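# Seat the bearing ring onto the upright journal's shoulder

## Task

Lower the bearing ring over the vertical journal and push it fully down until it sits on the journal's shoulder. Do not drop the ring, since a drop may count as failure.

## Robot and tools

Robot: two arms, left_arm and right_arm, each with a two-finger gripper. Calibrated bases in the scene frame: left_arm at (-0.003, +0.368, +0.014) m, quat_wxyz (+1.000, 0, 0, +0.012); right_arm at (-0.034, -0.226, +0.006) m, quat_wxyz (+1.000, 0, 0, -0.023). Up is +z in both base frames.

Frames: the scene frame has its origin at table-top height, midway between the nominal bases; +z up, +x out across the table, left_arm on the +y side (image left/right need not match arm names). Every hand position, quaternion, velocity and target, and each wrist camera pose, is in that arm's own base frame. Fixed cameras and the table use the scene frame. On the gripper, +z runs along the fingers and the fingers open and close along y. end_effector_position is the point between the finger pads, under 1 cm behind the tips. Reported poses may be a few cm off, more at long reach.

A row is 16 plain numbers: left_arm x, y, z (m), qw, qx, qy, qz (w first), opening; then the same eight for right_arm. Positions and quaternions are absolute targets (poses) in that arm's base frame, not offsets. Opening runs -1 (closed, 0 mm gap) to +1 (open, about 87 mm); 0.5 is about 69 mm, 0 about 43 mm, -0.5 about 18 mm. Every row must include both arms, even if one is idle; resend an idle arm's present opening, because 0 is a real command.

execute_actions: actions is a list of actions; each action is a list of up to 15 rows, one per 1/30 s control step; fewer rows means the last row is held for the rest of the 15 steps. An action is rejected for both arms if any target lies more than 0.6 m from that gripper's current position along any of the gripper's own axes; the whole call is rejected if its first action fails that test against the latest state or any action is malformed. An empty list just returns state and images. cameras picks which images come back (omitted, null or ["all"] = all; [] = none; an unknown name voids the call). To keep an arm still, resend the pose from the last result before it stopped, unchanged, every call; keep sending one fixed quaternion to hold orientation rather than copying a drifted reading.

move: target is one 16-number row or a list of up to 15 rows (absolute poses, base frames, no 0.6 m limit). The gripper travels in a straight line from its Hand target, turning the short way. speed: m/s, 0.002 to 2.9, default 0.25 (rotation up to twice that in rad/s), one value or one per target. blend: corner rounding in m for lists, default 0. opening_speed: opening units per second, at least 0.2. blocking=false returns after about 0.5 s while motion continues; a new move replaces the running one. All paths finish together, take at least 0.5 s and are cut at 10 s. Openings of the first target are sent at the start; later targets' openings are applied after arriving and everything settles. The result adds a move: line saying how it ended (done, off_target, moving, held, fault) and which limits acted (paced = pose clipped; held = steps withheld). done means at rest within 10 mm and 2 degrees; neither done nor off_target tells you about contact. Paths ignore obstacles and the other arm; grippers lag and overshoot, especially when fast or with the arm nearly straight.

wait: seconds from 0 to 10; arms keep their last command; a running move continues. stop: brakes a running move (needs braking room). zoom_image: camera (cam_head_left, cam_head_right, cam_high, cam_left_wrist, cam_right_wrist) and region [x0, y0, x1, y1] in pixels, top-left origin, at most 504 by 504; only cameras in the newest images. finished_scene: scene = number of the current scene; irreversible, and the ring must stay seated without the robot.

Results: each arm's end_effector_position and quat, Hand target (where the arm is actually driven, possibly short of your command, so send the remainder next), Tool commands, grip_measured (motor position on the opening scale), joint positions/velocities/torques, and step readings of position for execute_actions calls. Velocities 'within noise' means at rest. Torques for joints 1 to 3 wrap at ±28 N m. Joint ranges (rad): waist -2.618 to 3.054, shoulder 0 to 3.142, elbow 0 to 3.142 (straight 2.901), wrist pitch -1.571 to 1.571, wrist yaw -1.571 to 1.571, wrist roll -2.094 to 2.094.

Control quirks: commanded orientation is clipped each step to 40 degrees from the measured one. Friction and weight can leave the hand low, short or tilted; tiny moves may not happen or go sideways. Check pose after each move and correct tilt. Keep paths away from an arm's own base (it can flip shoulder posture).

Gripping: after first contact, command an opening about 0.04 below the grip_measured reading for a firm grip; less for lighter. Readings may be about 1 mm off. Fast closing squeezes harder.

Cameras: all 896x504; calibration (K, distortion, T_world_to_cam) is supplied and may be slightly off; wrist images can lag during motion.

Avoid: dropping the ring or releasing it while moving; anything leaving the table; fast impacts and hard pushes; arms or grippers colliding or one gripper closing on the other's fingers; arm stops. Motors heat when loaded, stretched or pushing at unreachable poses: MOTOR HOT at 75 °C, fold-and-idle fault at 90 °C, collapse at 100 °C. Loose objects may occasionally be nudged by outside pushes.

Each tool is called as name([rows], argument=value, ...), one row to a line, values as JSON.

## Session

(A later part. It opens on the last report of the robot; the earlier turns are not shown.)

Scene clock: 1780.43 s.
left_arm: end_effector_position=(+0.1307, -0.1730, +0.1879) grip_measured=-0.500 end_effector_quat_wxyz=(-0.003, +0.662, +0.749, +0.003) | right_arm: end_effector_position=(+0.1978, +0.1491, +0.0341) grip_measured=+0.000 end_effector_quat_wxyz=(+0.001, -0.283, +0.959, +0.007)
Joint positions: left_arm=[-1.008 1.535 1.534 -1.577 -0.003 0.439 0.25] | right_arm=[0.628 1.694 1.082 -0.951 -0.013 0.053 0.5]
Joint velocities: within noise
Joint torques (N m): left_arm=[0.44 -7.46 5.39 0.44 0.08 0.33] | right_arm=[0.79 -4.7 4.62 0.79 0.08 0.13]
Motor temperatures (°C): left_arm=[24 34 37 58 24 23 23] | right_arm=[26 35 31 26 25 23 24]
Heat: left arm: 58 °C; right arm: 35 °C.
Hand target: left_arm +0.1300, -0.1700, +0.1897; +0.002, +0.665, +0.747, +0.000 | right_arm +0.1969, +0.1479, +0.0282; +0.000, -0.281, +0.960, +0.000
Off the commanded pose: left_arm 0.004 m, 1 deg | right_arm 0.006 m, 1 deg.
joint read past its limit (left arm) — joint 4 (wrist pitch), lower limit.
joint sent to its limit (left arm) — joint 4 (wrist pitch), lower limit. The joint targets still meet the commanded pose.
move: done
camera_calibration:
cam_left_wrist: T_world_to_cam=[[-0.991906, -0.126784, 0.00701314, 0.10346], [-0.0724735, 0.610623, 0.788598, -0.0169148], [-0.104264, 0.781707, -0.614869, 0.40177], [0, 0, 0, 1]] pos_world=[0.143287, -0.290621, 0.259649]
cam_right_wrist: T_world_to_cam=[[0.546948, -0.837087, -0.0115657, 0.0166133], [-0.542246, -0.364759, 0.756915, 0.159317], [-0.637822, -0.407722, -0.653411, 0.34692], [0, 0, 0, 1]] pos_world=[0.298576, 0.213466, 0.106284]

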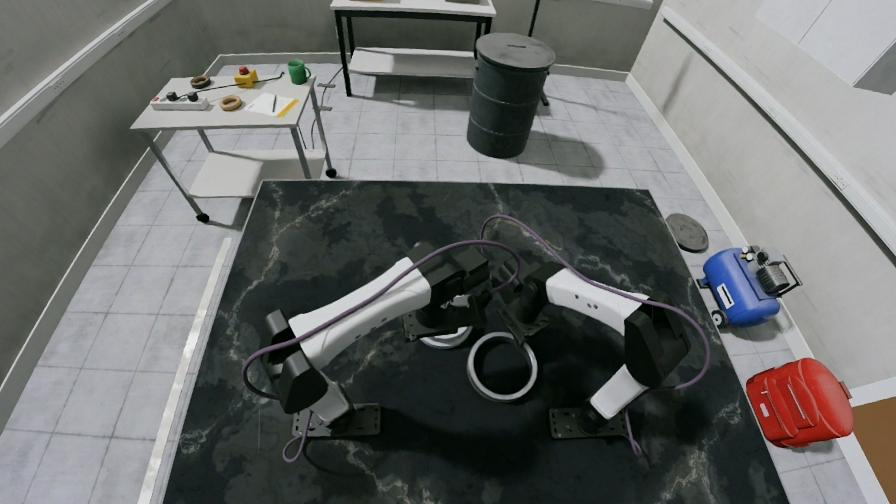

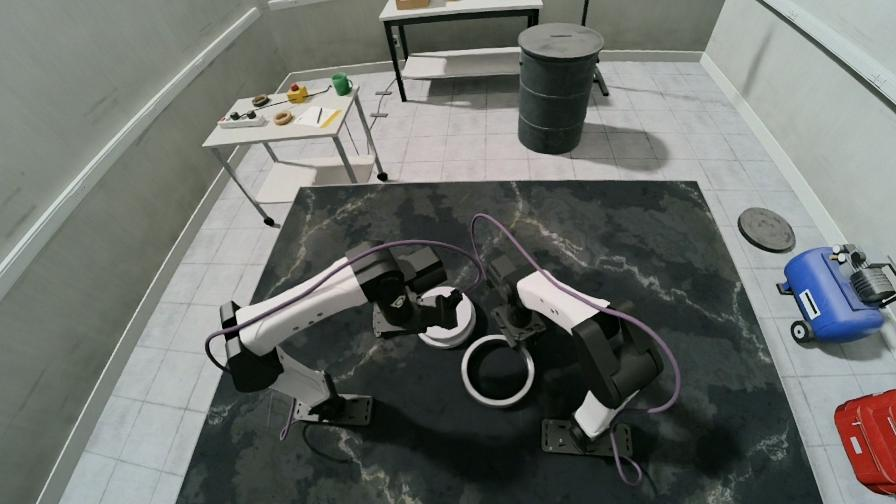

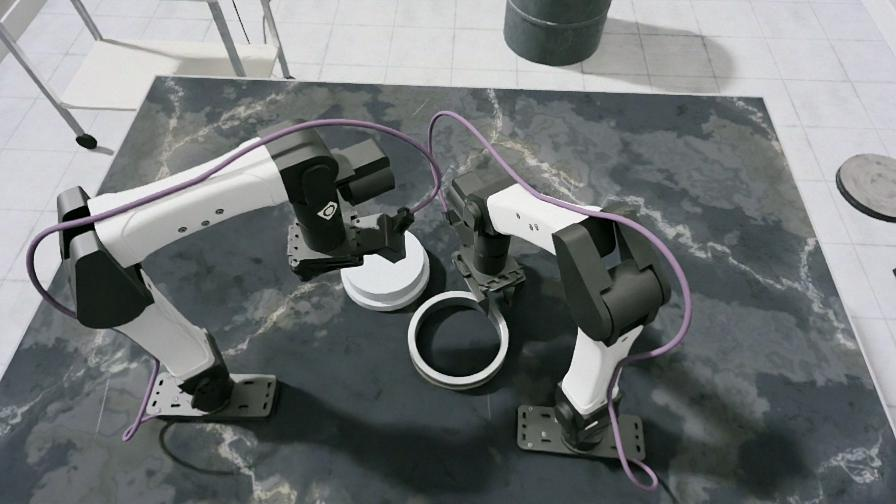

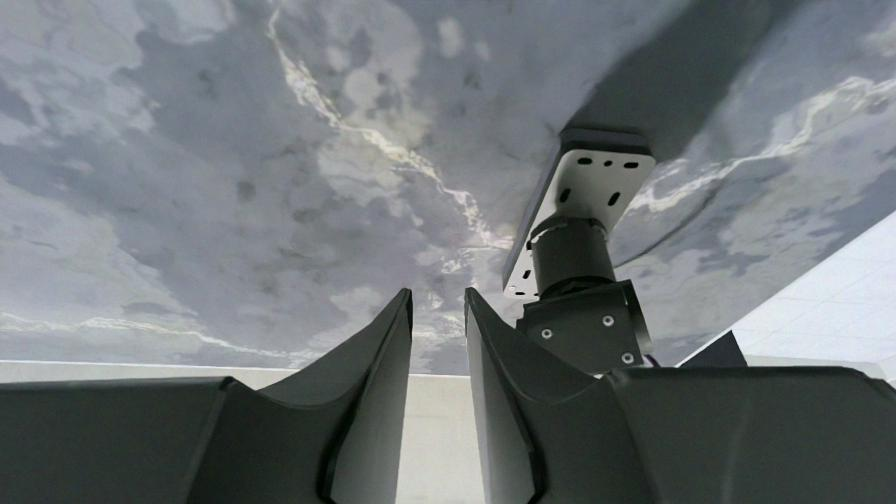

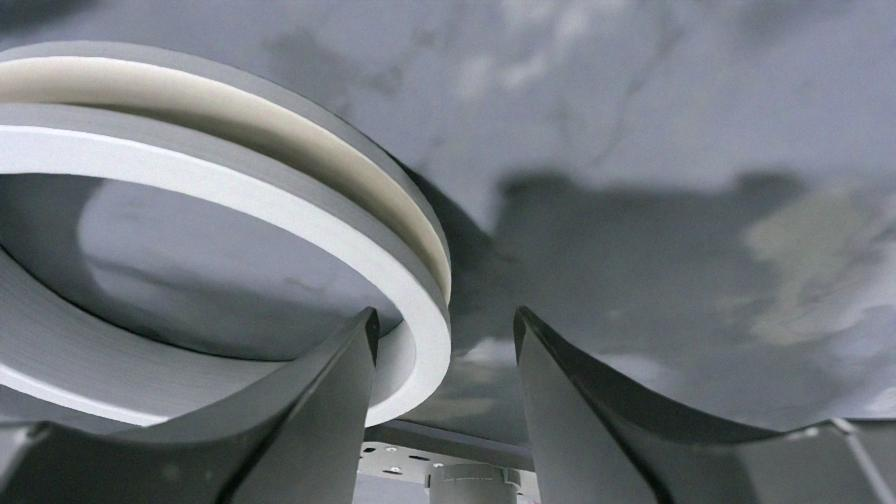

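move([
  [0.13,-0.17,0.19,0,0.6652,0.7466,0,-0.5,0.196,0.147,0.015,0,-0.2807,0.9598,0,0],
  [0.13,-0.17,0.19,0,0.6652,0.7466,0,-0.5,0.196,0.147,0.015,0,-0.2807,0.9598,0,-0.9],
], speed=0.1, opening_speed=1.0, cameras=["cam_right_wrist"])

move(target=[0.13,-0.17,0.19,0,0.6652,0.7466,0,-0.5,0.196,0.147,0.05,0,-0.2807,0.9598,0,-0.9], speed=0.03, cameras=["cam_high","cam_right_wrist"])

zoom_image(camera="cam_high", region=[300, 200, 620, 420])

Scene clock: 1786.83 s.
left_arm: end_effector_position=(+0.1307, -0.1730, +0.1879) grip_measured=-0.500 end_effector_quat_wxyz=(-0.003, +0.662, +0.749, +0.003) | right_arm: end_effector_position=(+0.1933, +0.1487, +0.0216) grip_measured=-0.622 end_effector_quat_wxyz=(-0.003, -0.292, +0.956, +0.007)
Joint positions: left_arm=[-1.008 1.535 1.534 -1.577 -0.003 0.439 0.25] | right_arm=[0.637 1.708 1.043 -0.907 -0.016 0.044 0.189]
Joint velocities: within noise
Joint torques (N m): left_arm=[0.44 -7.46 5.42 0.44 0.08 0.33] | right_arm=[-0.18 -4.56 4.59 0.86 0.11 0.23]
Motor temperatures (°C): left_arm=[24 35 37 56 24 23 23] | right_arm=[26 35 31 26 25 23 24]
Heat: left arm: 56 °C; right arm: 35 °C.
Hand target: left_arm +0.1300, -0.1700, +0.1897; +0.002, +0.665, +0.747, +0.000 | right_arm +0.1959, +0.1469, +0.0152; +0.000, -0.281, +0.960, +0.000
Off the commanded pose: left_arm 0.004 m, 1 deg | right_arm 0.007 m, 2 deg.
joint read past its limit (left arm) — joint 4 (wrist pitch), lower limit.
joint sent to its limit (left arm) — joint 4 (wrist pitch), lower limit. The joint targets still meet the commanded pose.
move: done
camera_calibration:
cam_right_wrist: T_world_to_cam=[[0.562435, -0.826719, -0.0142036, 0.0141486], [-0.528415, -0.372599, 0.762855, 0.164532], [-0.635959, -0.421551, -0.646414, 0.337413], [0, 0, 0, 1]] pos_world=[0.293565, 0.215238, 0.0927954]
Images, in order (width x height): cam_right_wrist 896x504.

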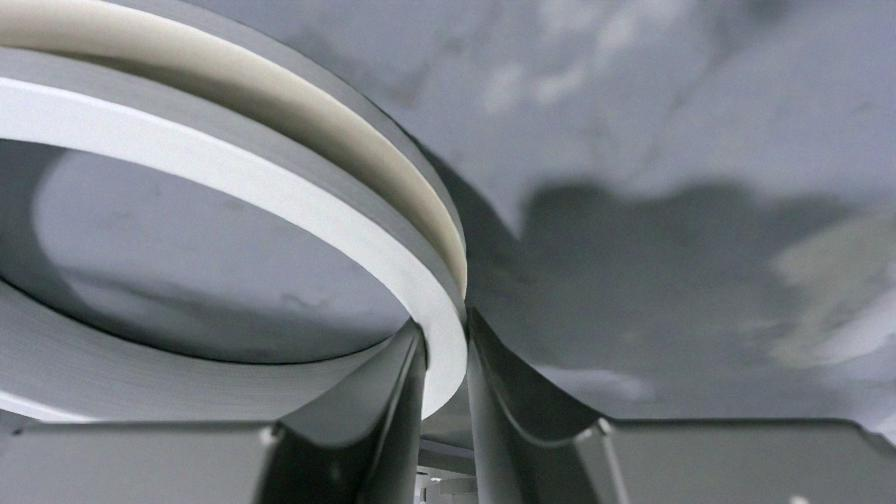

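Scene clock: 1788.40 s.
left_arm: end_effector_position=(+0.1307, -0.1730, +0.1879) grip_measured=-0.500 end_effector_quat_wxyz=(-0.003, +0.662, +0.749, +0.003) | right_arm: end_effector_position=(+0.1885, +0.1454, +0.0281) grip_measured=-0.623 end_effector_quat_wxyz=(-0.018, -0.286, +0.958, +0.001)
Joint positions: left_arm=[-1.008 1.535 1.534 -1.577 -0.003 0.439 0.25] | right_arm=[0.637 1.708 1.064 -0.961 -0.014 0.056 0.188]
Joint velocities: within noise
Joint torques (N m): left_arm=[0.43 -7.45 5.39 0.44 0.08 0.33] | right_arm=[-0.16 -8.53 10.09 -0.1 0.1 0.08]
Motor temperatures (°C): left_arm=[24 35 37 56 24 23 23] | right_arm=[26 36 31 26 25 23 24]
Heat: left arm: 56 °C; right arm: 36 °C.
Hand target: left_arm +0.1300, -0.1700, +0.1897; +0.002, +0.665, +0.747, +0.000 | right_arm +0.1954, +0.1467, +0.0488; +0.000, -0.281, +0.960, +0.000
Off the commanded pose: left_arm 0.004 m, 1 deg | right_arm 0.023 m, 2 deg.
joint read past its limit (left arm) — joint 4 (wrist pitch), lower limit.
joint sent to its limit (left arm) — joint 4 (wrist pitch), lower limit. The joint targets still meet the commanded pose.
move: off_target (right_arm)
camera_calibration:
cam_right_wrist: T_world_to_cam=[[0.552008, -0.833771, -0.0106119, 0.017031], [-0.51353, -0.34996, 0.783464, 0.14916], [-0.656943, -0.427029, -0.621347, 0.341045], [0, 0, 0, 1]] pos_world=[0.291244, 0.212036, 0.0952261]
Images, in order (width x height): cam_high 896x504, cam_right_wrist 896x504.

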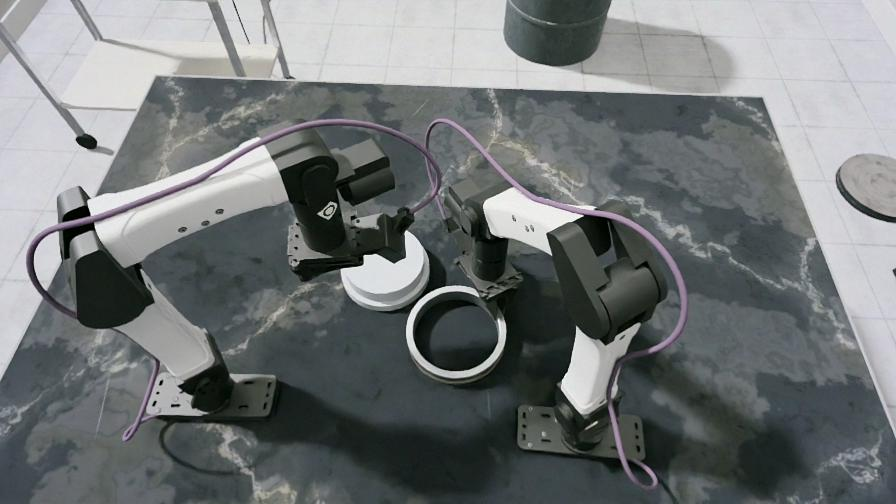

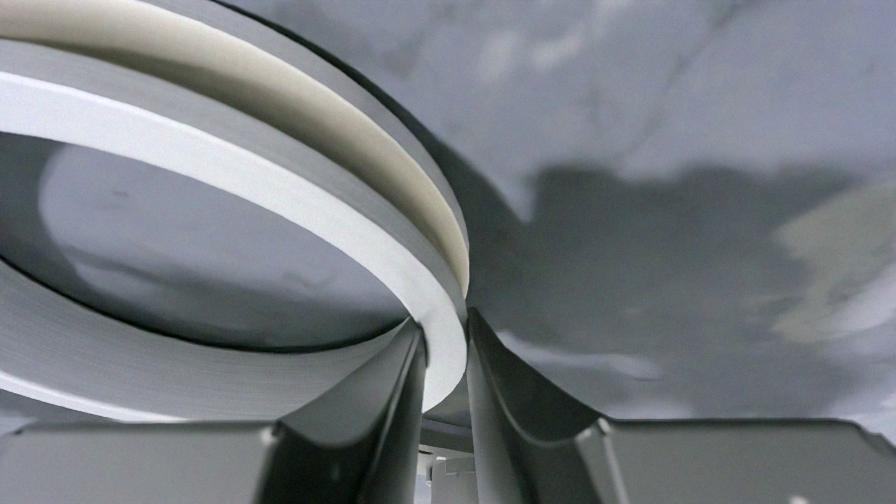

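Scaled by 1.575 from the camera's 896x504 image, which has a finer 1280x720 frame.

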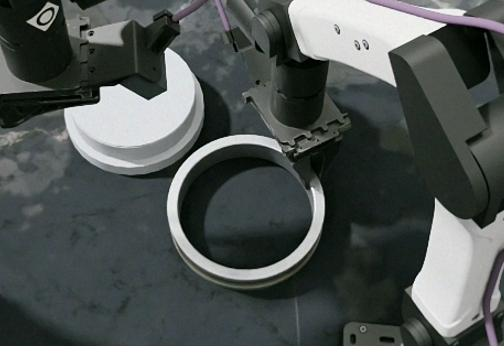

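move(target=[0.13,-0.17,0.19,0,0.6652,0.7466,0,-0.5,0.198,0.149,0.075,0,-0.2807,0.9598,0,-1], speed=0.03, cameras=["cam_high","cam_right_wrist"])

zoom_image(camera="cam_high", region=[300, 200, 620, 420])

Scene clock: 1792.67 s.
left_arm: end_effector_position=(+0.1307, -0.1730, +0.1879) grip_measured=-0.500 end_effector_quat_wxyz=(-0.003, +0.662, +0.749, +0.003) | right_arm: end_effector_position=(+0.1900, +0.1465, +0.0500) grip_measured=-0.623 end_effector_quat_wxyz=(-0.026, -0.285, +0.958, -0.002)
Joint positions: left_arm=[-1.008 1.535 1.534 -1.577 -0.003 0.439 0.25] | right_arm=[0.637 1.701 1.145 -1.066 -0.014 0.058 0.189]
Joint velocities: within noise
Joint torques (N m): left_arm=[0.44 -7.45 5.39 0.44 0.09 0.33] | right_arm=[-0.02 -9.21 10.55 -0.06 0.1 0.11]
Motor temperatures (°C): left_arm=[24 35 37 55 24 23 23] | right_arm=[26 37 32 26 25 23 24]
Heat: left arm: 55 °C; right arm: 37 °C.
Hand target: left_arm +0.1300, -0.1700, +0.1897; +0.002, +0.665, +0.747, +0.000 | right_arm +0.1972, +0.1486, +0.0736; +0.000, -0.281, +0.960, +0.000
Off the commanded pose: left_arm 0.004 m, 1 deg | right_arm 0.026 m, 3 deg.
joint read past its limit (left arm) — joint 4 (wrist pitch), lower limit.
joint sent to its limit (left arm) — joint 4 (wrist pitch), lower limit. The joint targets still meet the commanded pose.
move: off_target (right_arm)
camera_calibration:
cam_right_wrist: T_world_to_cam=[[0.550557, -0.834743, -0.00959721, 0.0178527], [-0.503708, -0.341346, 0.793575, 0.129487], [-0.665707, -0.432074, -0.608397, 0.357873], [0, 0, 0, 1]] pos_world=[0.293633, 0.21373, 0.115143]
Images, in order (width x height): cam_high 896x504, cam_right_wrist 896x504.

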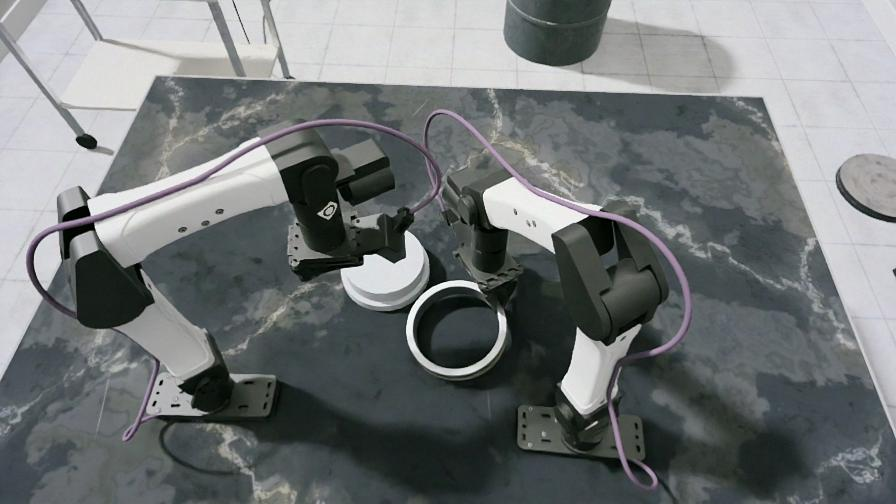

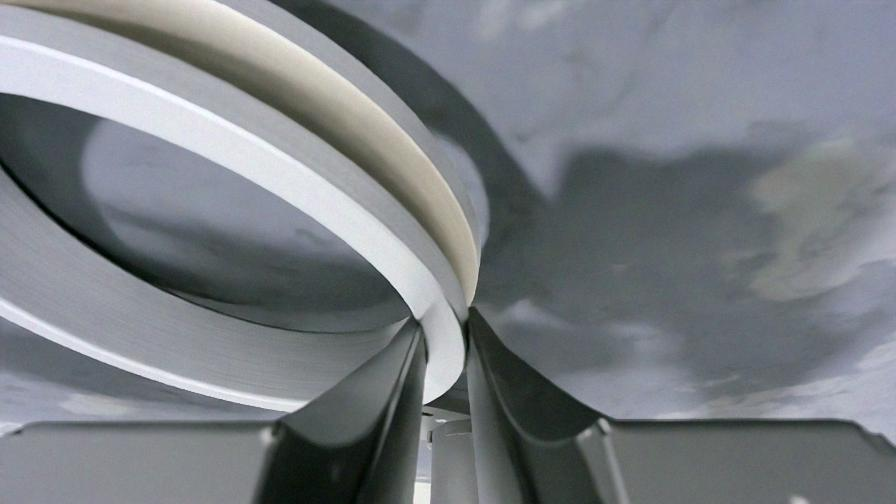

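Scaled by 1.575 from the camera's 896x504 image, which has a finer 1280x720 frame.

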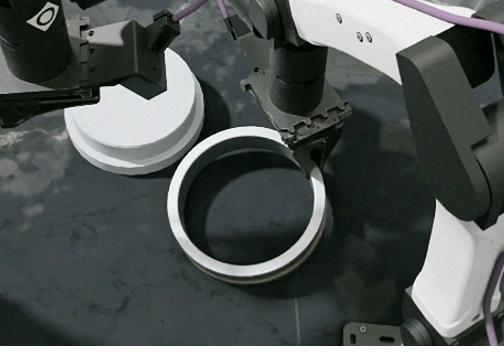

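move([
  [0.13,-0.17,0.19,0,0.6652,0.7466,0,-0.5,0.195,0.148,0.012,0,-0.2807,0.9598,0,-1],
], speed=0.03, cameras=["cam_right_wrist"])

move([
  [0.13,-0.17,0.19,0,0.6652,0.7466,0,0,0.195,0.148,0.015,0,-0.2807,0.9598,0,-0.2],
  [0.13,-0.17,0.19,0,0.6652,0.7466,0,0,0.195,0.148,0.10,0,-0.2807,0.9598,0,0],
], speed=0.1, opening_speed=0.7)

zoom_image(camera="cam_high", region=[300, 200, 620, 420])

Scene clock: 1815.47 s.
left_arm: end_effector_position=(+0.1307, -0.1730, +0.1879) grip_measured=-0.500 end_effector_quat_wxyz=(-0.003, +0.662, +0.749, +0.003) | right_arm: end_effector_position=(+0.1957, +0.1465, +0.0247) grip_measured=-0.627 end_effector_quat_wxyz=(+0.000, -0.286, +0.958, -0.003)
Joint positions: left_arm=[-1.008 1.535 1.534 -1.577 -0.003 0.439 0.25] | right_arm=[0.637 1.706 1.053 -0.921 0.006 0.058 0.186]
Joint velocities: within noise
Joint torques (N m): left_arm=[0.44 -7.47 5.41 0.44 0.08 0.33] | right_arm=[0.25 -4.12 3.02 1.12 -0.08 0.13]
Motor temperatures (°C): left_arm=[24 37 37 51 24 23 23] | right_arm=[26 39 34 26 25 22 25]
Heat: left arm: 51 °C; right arm: 39 °C.
Hand target: left_arm +0.1300, -0.1700, +0.1897; +0.002, +0.665, +0.747, +0.000 | right_arm +0.1946, +0.1476, +0.0126; -0.001, -0.281, +0.960, +0.000
Off the commanded pose: left_arm 0.004 m, 1 deg | right_arm 0.013 m, 1 deg.
joint read past its limit (left arm) — joint 4 (wrist pitch), lower limit.
joint sent to its limit (left arm) — joint 4 (wrist pitch), lower limit. The joint targets still meet the commanded pose.
move: off_target (right_arm)
camera_calibration:
cam_right_wrist: T_world_to_cam=[[0.551069, -0.834426, 0.00755971, 0.0137705], [-0.542734, -0.35152, 0.762806, 0.162319], [-0.633848, -0.424461, -0.646583, 0.339939], [0, 0, 0, 1]] pos_world=[0.295978, 0.21284, 0.0958767]
Images, in order (width x height): cam_right_wrist 896x504.

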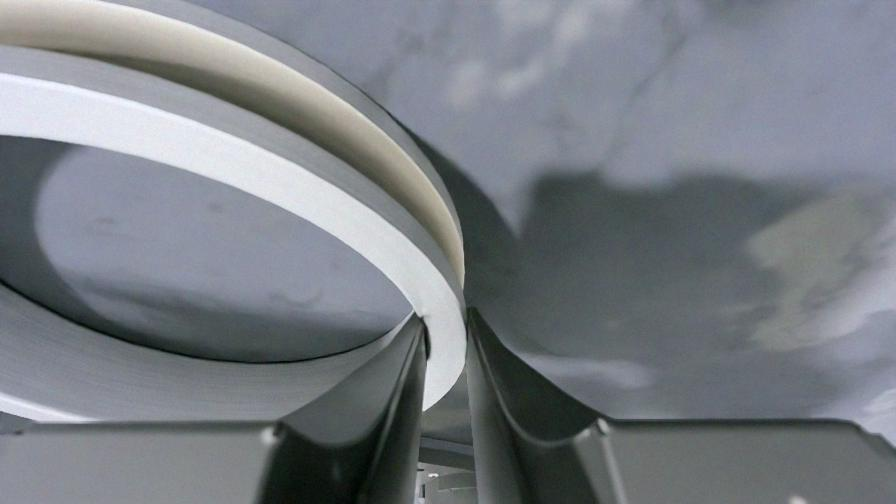

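Scene clock: 1818.93 s.
left_arm: end_effector_position=(+0.1307, -0.1730, +0.1879) grip_measured=+0.000 end_effector_quat_wxyz=(-0.003, +0.662, +0.749, +0.003) | right_arm: end_effector_position=(+0.1924, +0.1440, +0.0896) grip_measured=+0.000 end_effector_quat_wxyz=(-0.013, -0.286, +0.958, -0.008)
Joint positions: left_arm=[-1.008 1.535 1.534 -1.577 -0.003 0.439 0.5] | right_arm=[0.637 1.647 1.252 -1.206 0.006 0.058 0.5]
Joint velocities: within noise
Joint torques (N m): left_arm=[0.43 -7.47 5.41 0.44 0.08 0.33] | right_arm=[0.27 -6.71 8.4 0.36 -0.08 0.13]
Motor temperatures (°C): left_arm=[24 37 37 51 24 23 23] | right_arm=[26 39 34 26 25 22 24]
Heat: left arm: 51 °C; right arm: 39 °C.
Hand target: left_arm +0.1300, -0.1700, +0.1897; +0.002, +0.665, +0.747, +0.000 | right_arm +0.1949, +0.1478, +0.0998; +0.000, -0.281, +0.960, +0.000
Off the commanded pose: left_arm 0.004 m, 1 deg | right_arm 0.011 m, 2 deg.
joint read past its limit (left arm) — joint 4 (wrist pitch), lower limit.
joint sent to its limit (left arm) — joint 4 (wrist pitch), lower limit. The joint targets still meet the commanded pose.
move: off_target (right_arm); target 2's new opening was sent with right_arm's hand 0.011 m and 2 deg from that target
camera_calibration:
cam_left_wrist: T_world_to_cam=[[-0.991906, -0.126784, 0.00701314, 0.10346], [-0.0724735, 0.610623, 0.788598, -0.0169148], [-0.104264, 0.781707, -0.614869, 0.40177], [0, 0, 0, 1]] pos_world=[0.143287, -0.290621, 0.259649]
cam_right_wrist: T_world_to_cam=[[0.551215, -0.834314, 0.00904191, 0.0129104], [-0.525683, -0.338852, 0.78028, 0.103412], [-0.647935, -0.434855, -0.625365, 0.381075], [0, 0, 0, 1]] pos_world=[0.294158, 0.211525, 0.157504]

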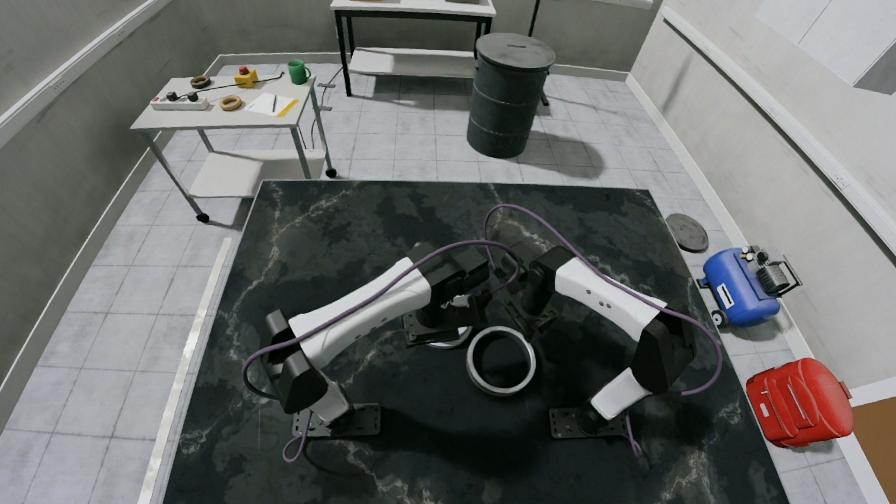

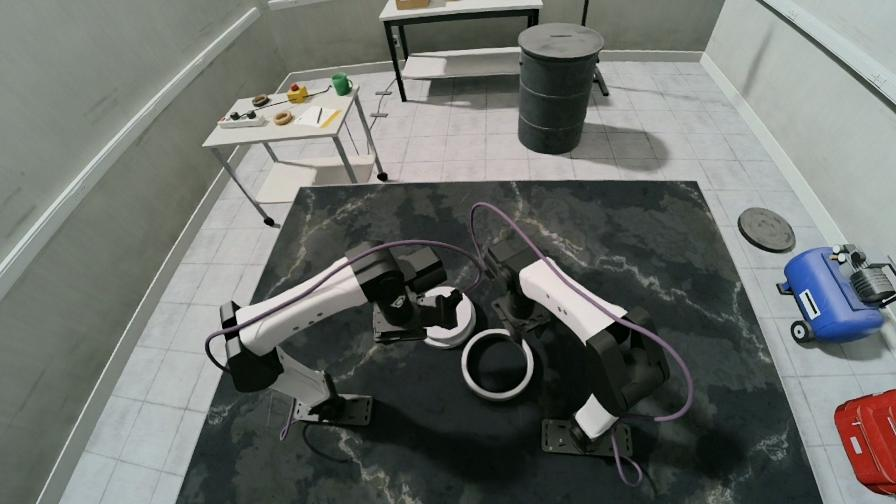

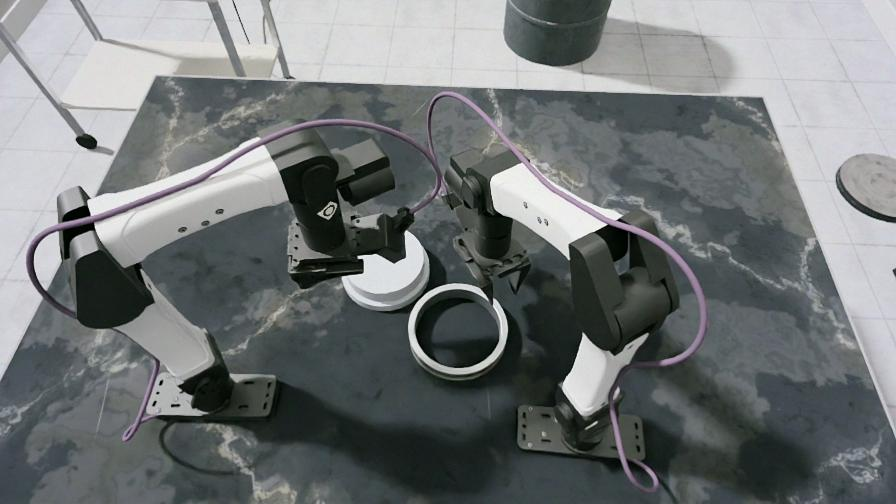

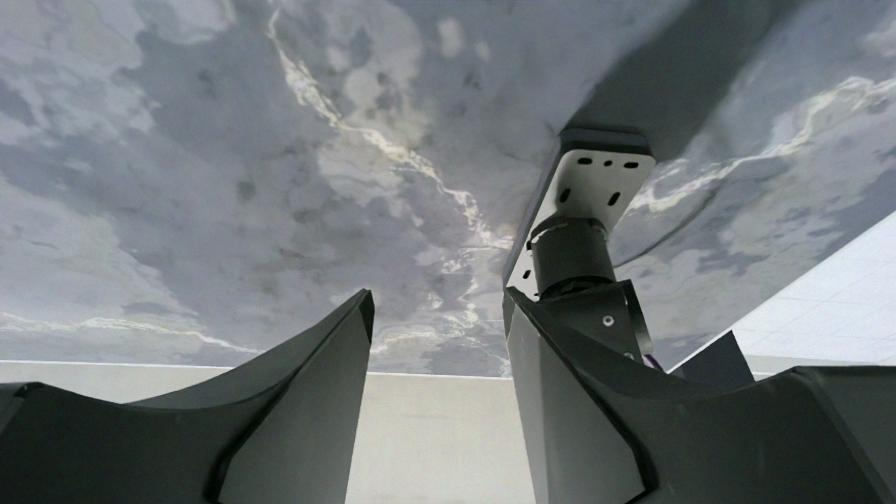

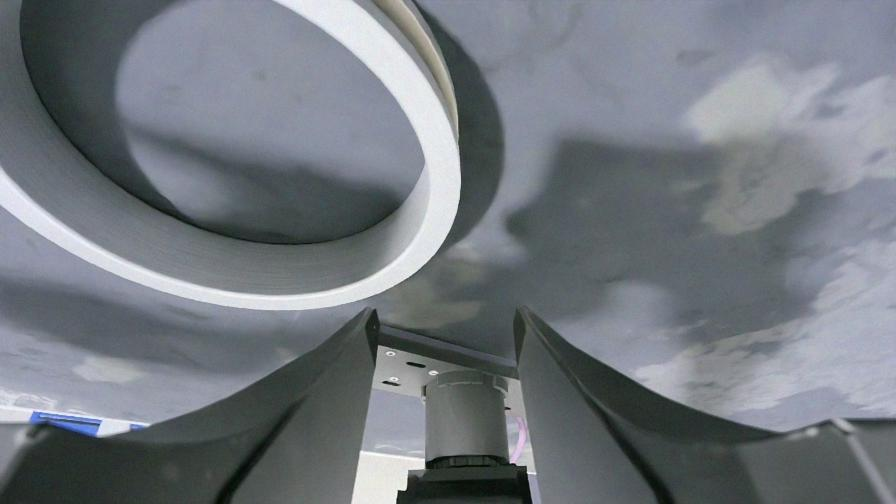

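Scaled by 1.575 from the camera's 896x504 image, which has a finer 1280x720 frame.

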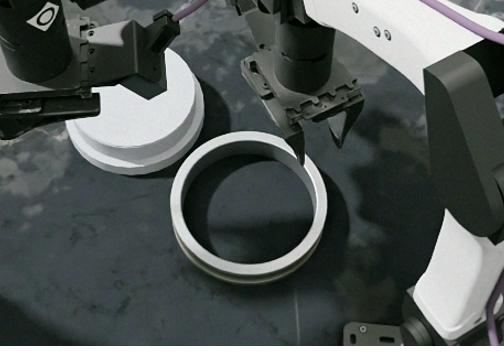

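move([
  [0.075,-0.30,0.17,0,0.9690,0.2470,0,0,0.195,0.148,0.10,0,-0.2807,0.9598,0,0],
  [0.068,-0.336,0.08,0,0.9690,0.2470,0,0,0.195,0.148,0.10,0,-0.2807,0.9598,0,0],
], speed=0.2)

zoom_image(camera="cam_high", region=[300, 200, 620, 420])

Scene clock: 1829.70 s.
left_arm: end_effector_position=(+0.0696, -0.3353, +0.0834) grip_measured=+0.000 end_effector_quat_wxyz=(+0.002, +0.969, +0.248, +0.000) | right_arm: end_effector_position=(+0.1922, +0.1439, +0.0897) grip_measured=+0.000 end_effector_quat_wxyz=(-0.013, -0.286, +0.958, -0.008)
Joint positions: left_arm=[-1.478 1.901 1.54 -1.207 -0.001 1.163 0.5] | right_arm=[0.637 1.647 1.252 -1.206 0.006 0.058 0.5]
Joint velocities: within noise
Joint torques (N m): left_arm=[-0.38 -8.69 6 0.51 0.09 0.14] | right_arm=[0.28 -6.74 8.43 0.37 -0.09 0.13]
Motor temperatures (°C): left_arm=[24 37 37 50 24 23 23] | right_arm=[26 40 34 26 24 23 24]
Heat: left arm: 50 °C; right arm: 40 °C.
Hand target: left_arm +0.0680, -0.3360, +0.0800; +0.000, +0.969, +0.247, +0.000 | right_arm +0.1948, +0.1478, +0.0998; +0.000, -0.281, +0.960, +0.000
Off the commanded pose: left_arm 0.004 m, 0 deg | right_arm 0.011 m, 2 deg.
move: off_target (right_arm)
camera_calibration:
cam_left_wrist: T_world_to_cam=[[-0.483141, 0.875536, 0.00350626, 0.324002], [0.545956, 0.298135, 0.782974, 0.0127742], [0.684476, 0.380201, -0.622045, 0.269053], [0, 0, 0, 1]] pos_world=[-0.034596, -0.389778, 0.156225]
cam_right_wrist: T_world_to_cam=[[0.551289, -0.834265, 0.00907483, 0.0128445], [-0.525195, -0.33856, 0.780735, 0.103048], [-0.648268, -0.435177, -0.624796, 0.381043], [0, 0, 0, 1]] pos_world=[0.294057, 0.211425, 0.157505]

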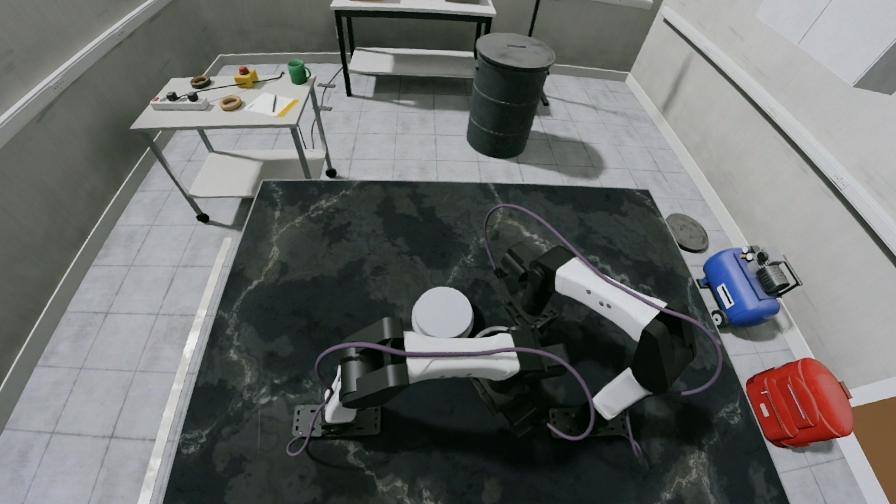

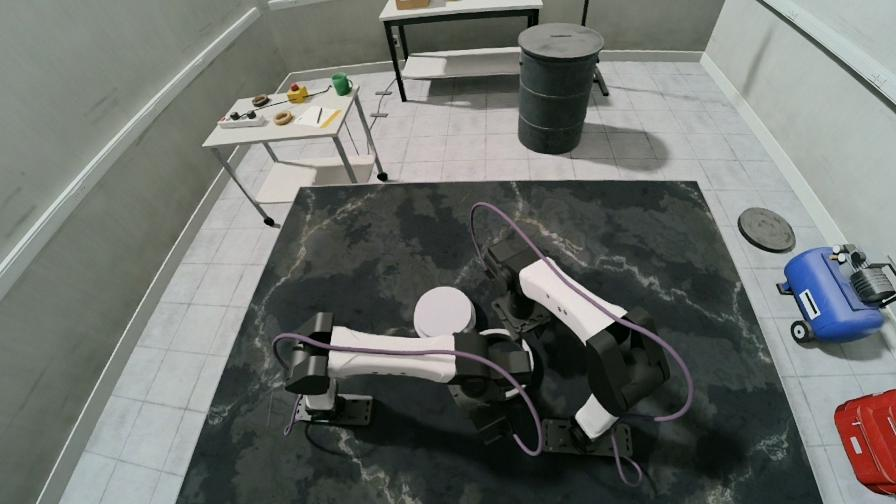

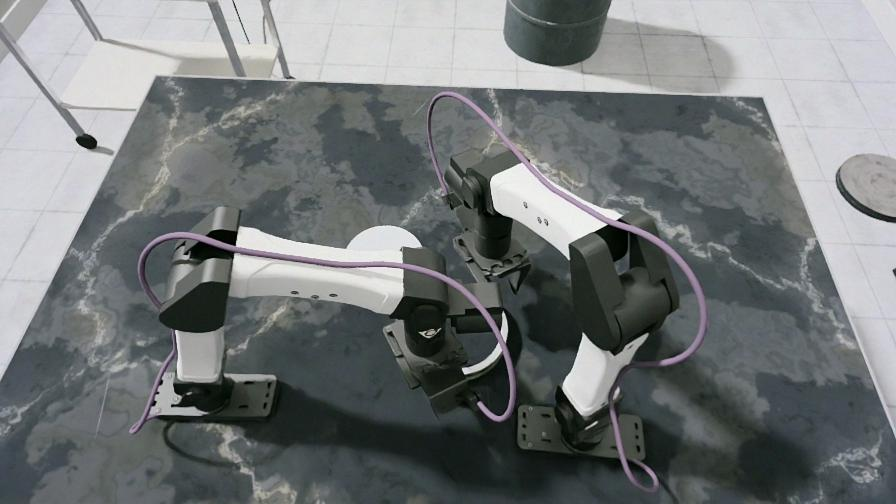

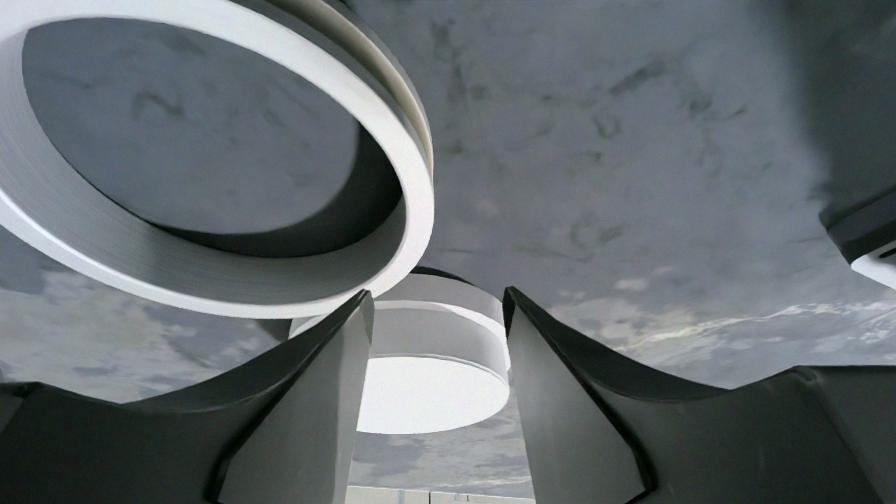

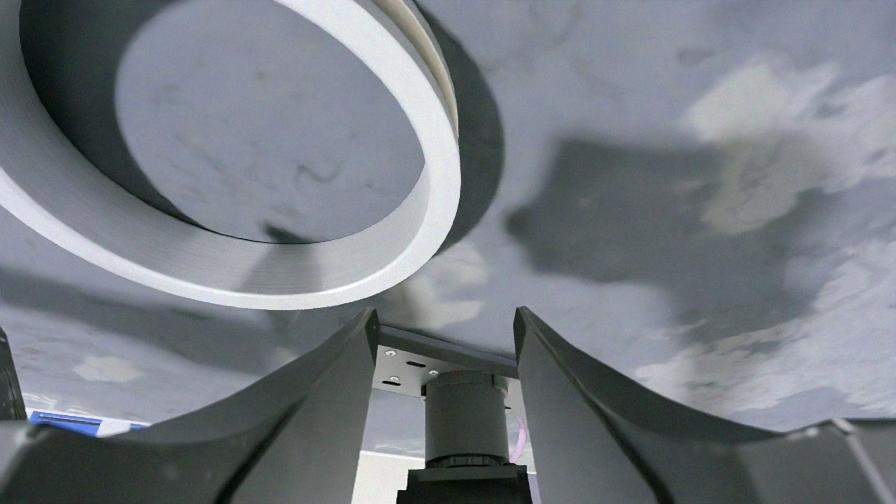

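Scaled by 1.575 from the camera's 896x504 image, which has a finer 1280x720 frame.

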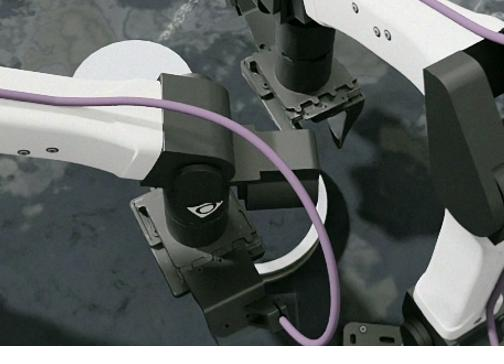

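move([
  [0.072,-0.343,0.05,0,0.9690,0.2470,0,0,0.197,0.149,0.06,0,-0.2807,0.9598,0,0],
  [0.072,-0.343,0.026,0,0.9690,0.2470,0,0,0.197,0.149,0.025,0,-0.2807,0.9598,0,0],
], speed=0.1, cameras=["cam_high","cam_left_wrist","cam_right_wrist"])

Scene clock: 1838.40 s.
left_arm: end_effector_position=(+0.0705, -0.3443, +0.0319) grip_measured=+0.000 end_effector_quat_wxyz=(+0.006, +0.969, +0.248, -0.001) | right_arm: end_effector_position=(+0.1989, +0.1488, +0.0312) grip_measured=+0.000 end_effector_quat_wxyz=(+0.005, -0.286, +0.958, -0.001)
Joint positions: left_arm=[-1.478 1.969 1.426 -1.016 -0.001 1.163 0.5] | right_arm=[0.637 1.7 1.077 -0.94 0.006 0.058 0.5]
Joint velocities: within noise
Joint torques (N m): left_arm=[0.43 -8.55 5.55 0.52 0.09 0.25] | right_arm=[0.17 -4.68 4.56 0.8 -0.07 0.11]
Motor temperatures (°C): left_arm=[24 38 37 49 24 23 23] | right_arm=[26 40 34 26 24 23 24]
Heat: left arm: 49 °C; right arm: 40 °C.
Hand target: left_arm +0.0719, -0.3429, +0.0261; +0.000, +0.969, +0.247, +0.000 | right_arm +0.1969, +0.1489, +0.0252; +0.000, -0.281, +0.960, +0.000
Off the commanded pose: left_arm 0.006 m, 1 deg | right_arm 0.006 m, 1 deg.
move: done
camera_calibration:
cam_left_wrist: T_world_to_cam=[[-0.483141, 0.875536, -0.0035315, 0.332671], [0.545362, 0.304094, 0.781094, 0.0574131], [0.684949, 0.375452, -0.624404, 0.238282], [0, 0, 0, 1]] pos_world=[-0.033795, -0.398188, 0.105114]
cam_right_wrist: T_world_to_cam=[[0.550995, -0.834479, 0.00706409, 0.0139503], [-0.549044, -0.356125, 0.756125, 0.162104], [-0.628455, -0.420499, -0.654389, 0.345721], [0, 0, 0, 1]] pos_world=[0.298585, 0.214746, 0.103567]
Images, in order (width x height): cam_high 896x504, cam_left_wrist 896x504, cam_right_wrist 896x504.

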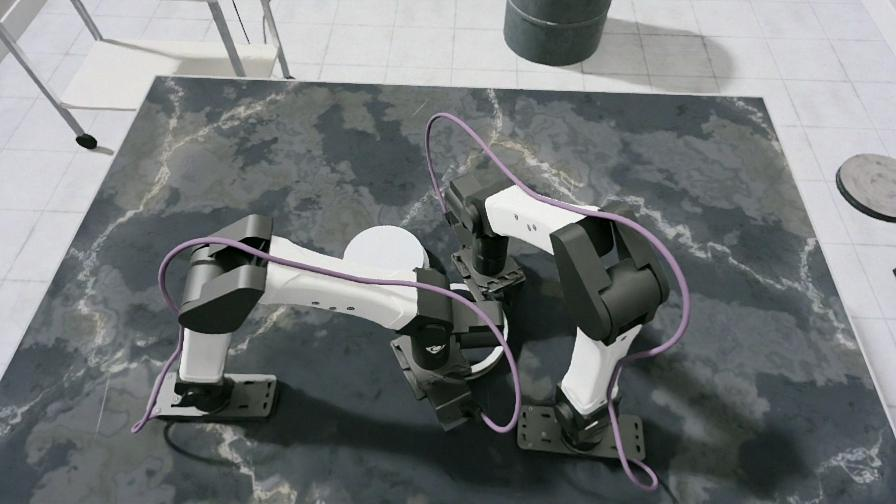

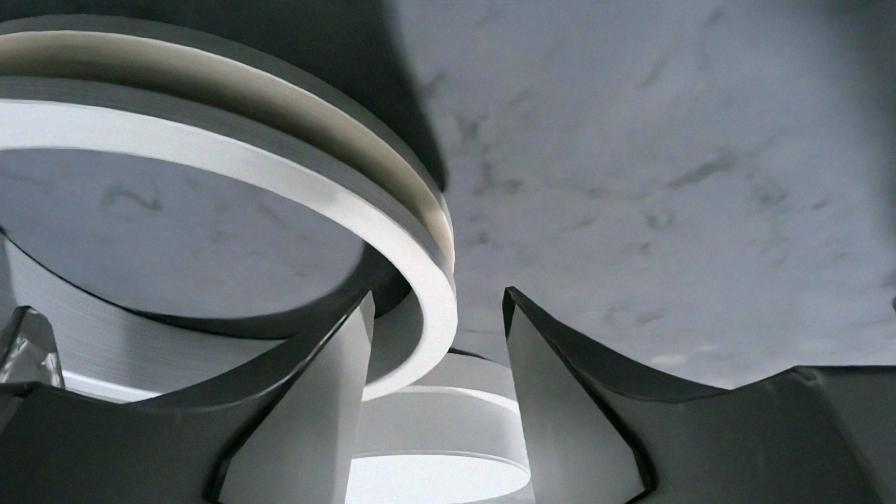

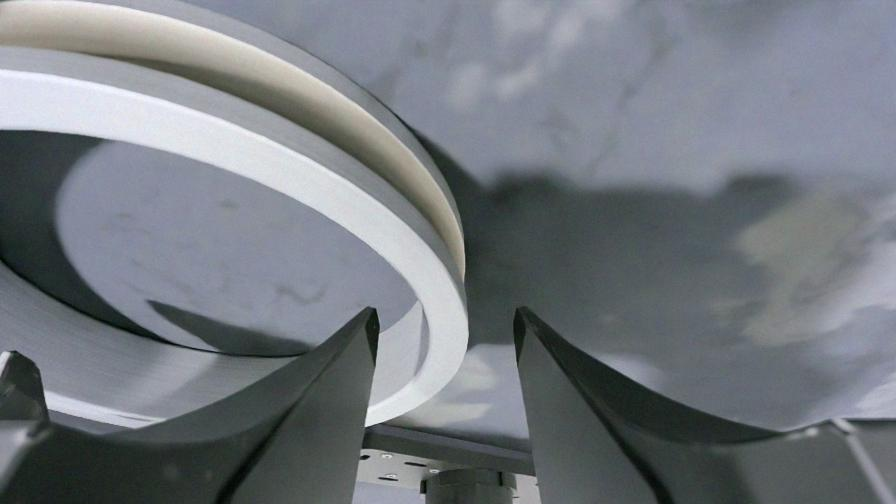

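move(target=[0.0705,-0.3435,0.027,0,0.9690,0.2470,0,-1,0.197,0.148,0.026,0,-0.2807,0.9598,0,-1], speed=0.05, opening_speed=0.8, cameras=["cam_left_wrist","cam_right_wrist"])

Scene clock: 1842.30 s.
left_arm: end_effector_position=(+0.0704, -0.3447, +0.0318) grip_measured=-0.661 end_effector_quat_wxyz=(+0.007, +0.968, +0.251, -0.001) | right_arm: end_effector_position=(+0.1994, +0.1488, +0.0311) grip_measured=-0.636 end_effector_quat_wxyz=(+0.005, -0.285, +0.958, -0.002)
Joint positions: left_arm=[-1.478 1.969 1.426 -1.014 -0.001 1.157 0.17] | right_arm=[0.636 1.7 1.077 -0.939 0.007 0.058 0.182]
Joint velocities: within noise
Joint torques (N m): left_arm=[0.06 -8.57 5.98 0.44 0.09 0.27] | right_arm=[-0.06 -4.96 4.6 0.74 -0.08 0.1]
Motor temperatures (°C): left_arm=[24 38 37 48 24 23 23] | right_arm=[26 39 34 26 24 22 24]
Heat: left arm: 48 °C; right arm: 39 °C.
Hand target: left_arm +0.0705, -0.3435, +0.0270; +0.000, +0.969, +0.247, +0.000 | right_arm +0.1970, +0.1480, +0.0262; +0.000, -0.281, +0.960, +0.000
Off the commanded pose: left_arm 0.005 m, 1 deg | right_arm 0.006 m, 1 deg.
move: done
camera_calibration:
cam_left_wrist: T_world_to_cam=[[-0.48818, 0.872723, -0.00593102, 0.332506], [0.54348, 0.309312, 0.780356, 0.0596024], [0.682869, 0.377731, -0.625307, 0.239481], [0, 0, 0, 1]] pos_world=[-0.0336041, -0.399081, 0.10521]
cam_right_wrist: T_world_to_cam=[[0.550304, -0.834929, 0.00774743, 0.0138783], [-0.550392, -0.355756, 0.755319, 0.162622], [-0.627881, -0.419919, -0.655312, 0.345795], [0, 0, 0, 1]] pos_world=[0.298987, 0.214647, 0.103665]
Images, in order (width x height): cam_left_wrist 896x504, cam_right_wrist 896x504.

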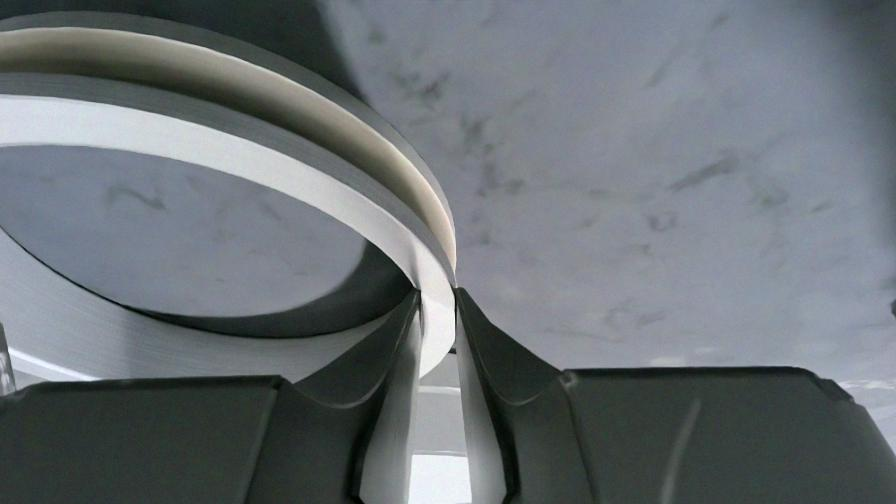

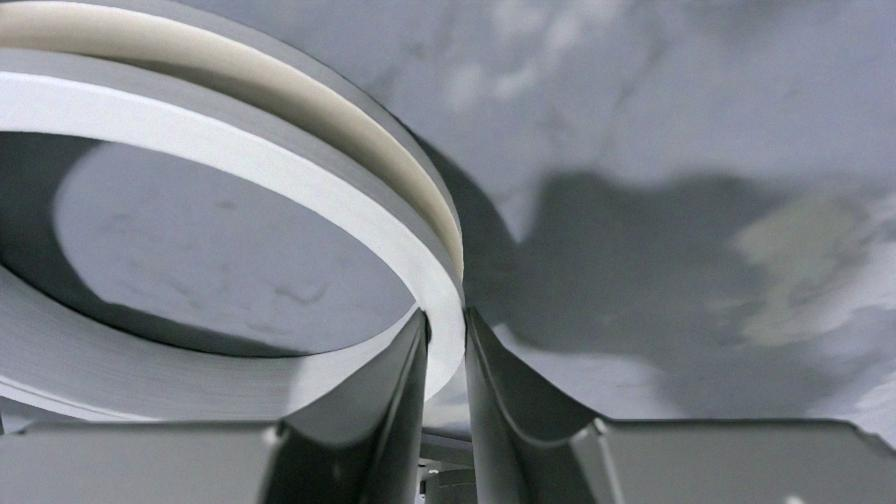

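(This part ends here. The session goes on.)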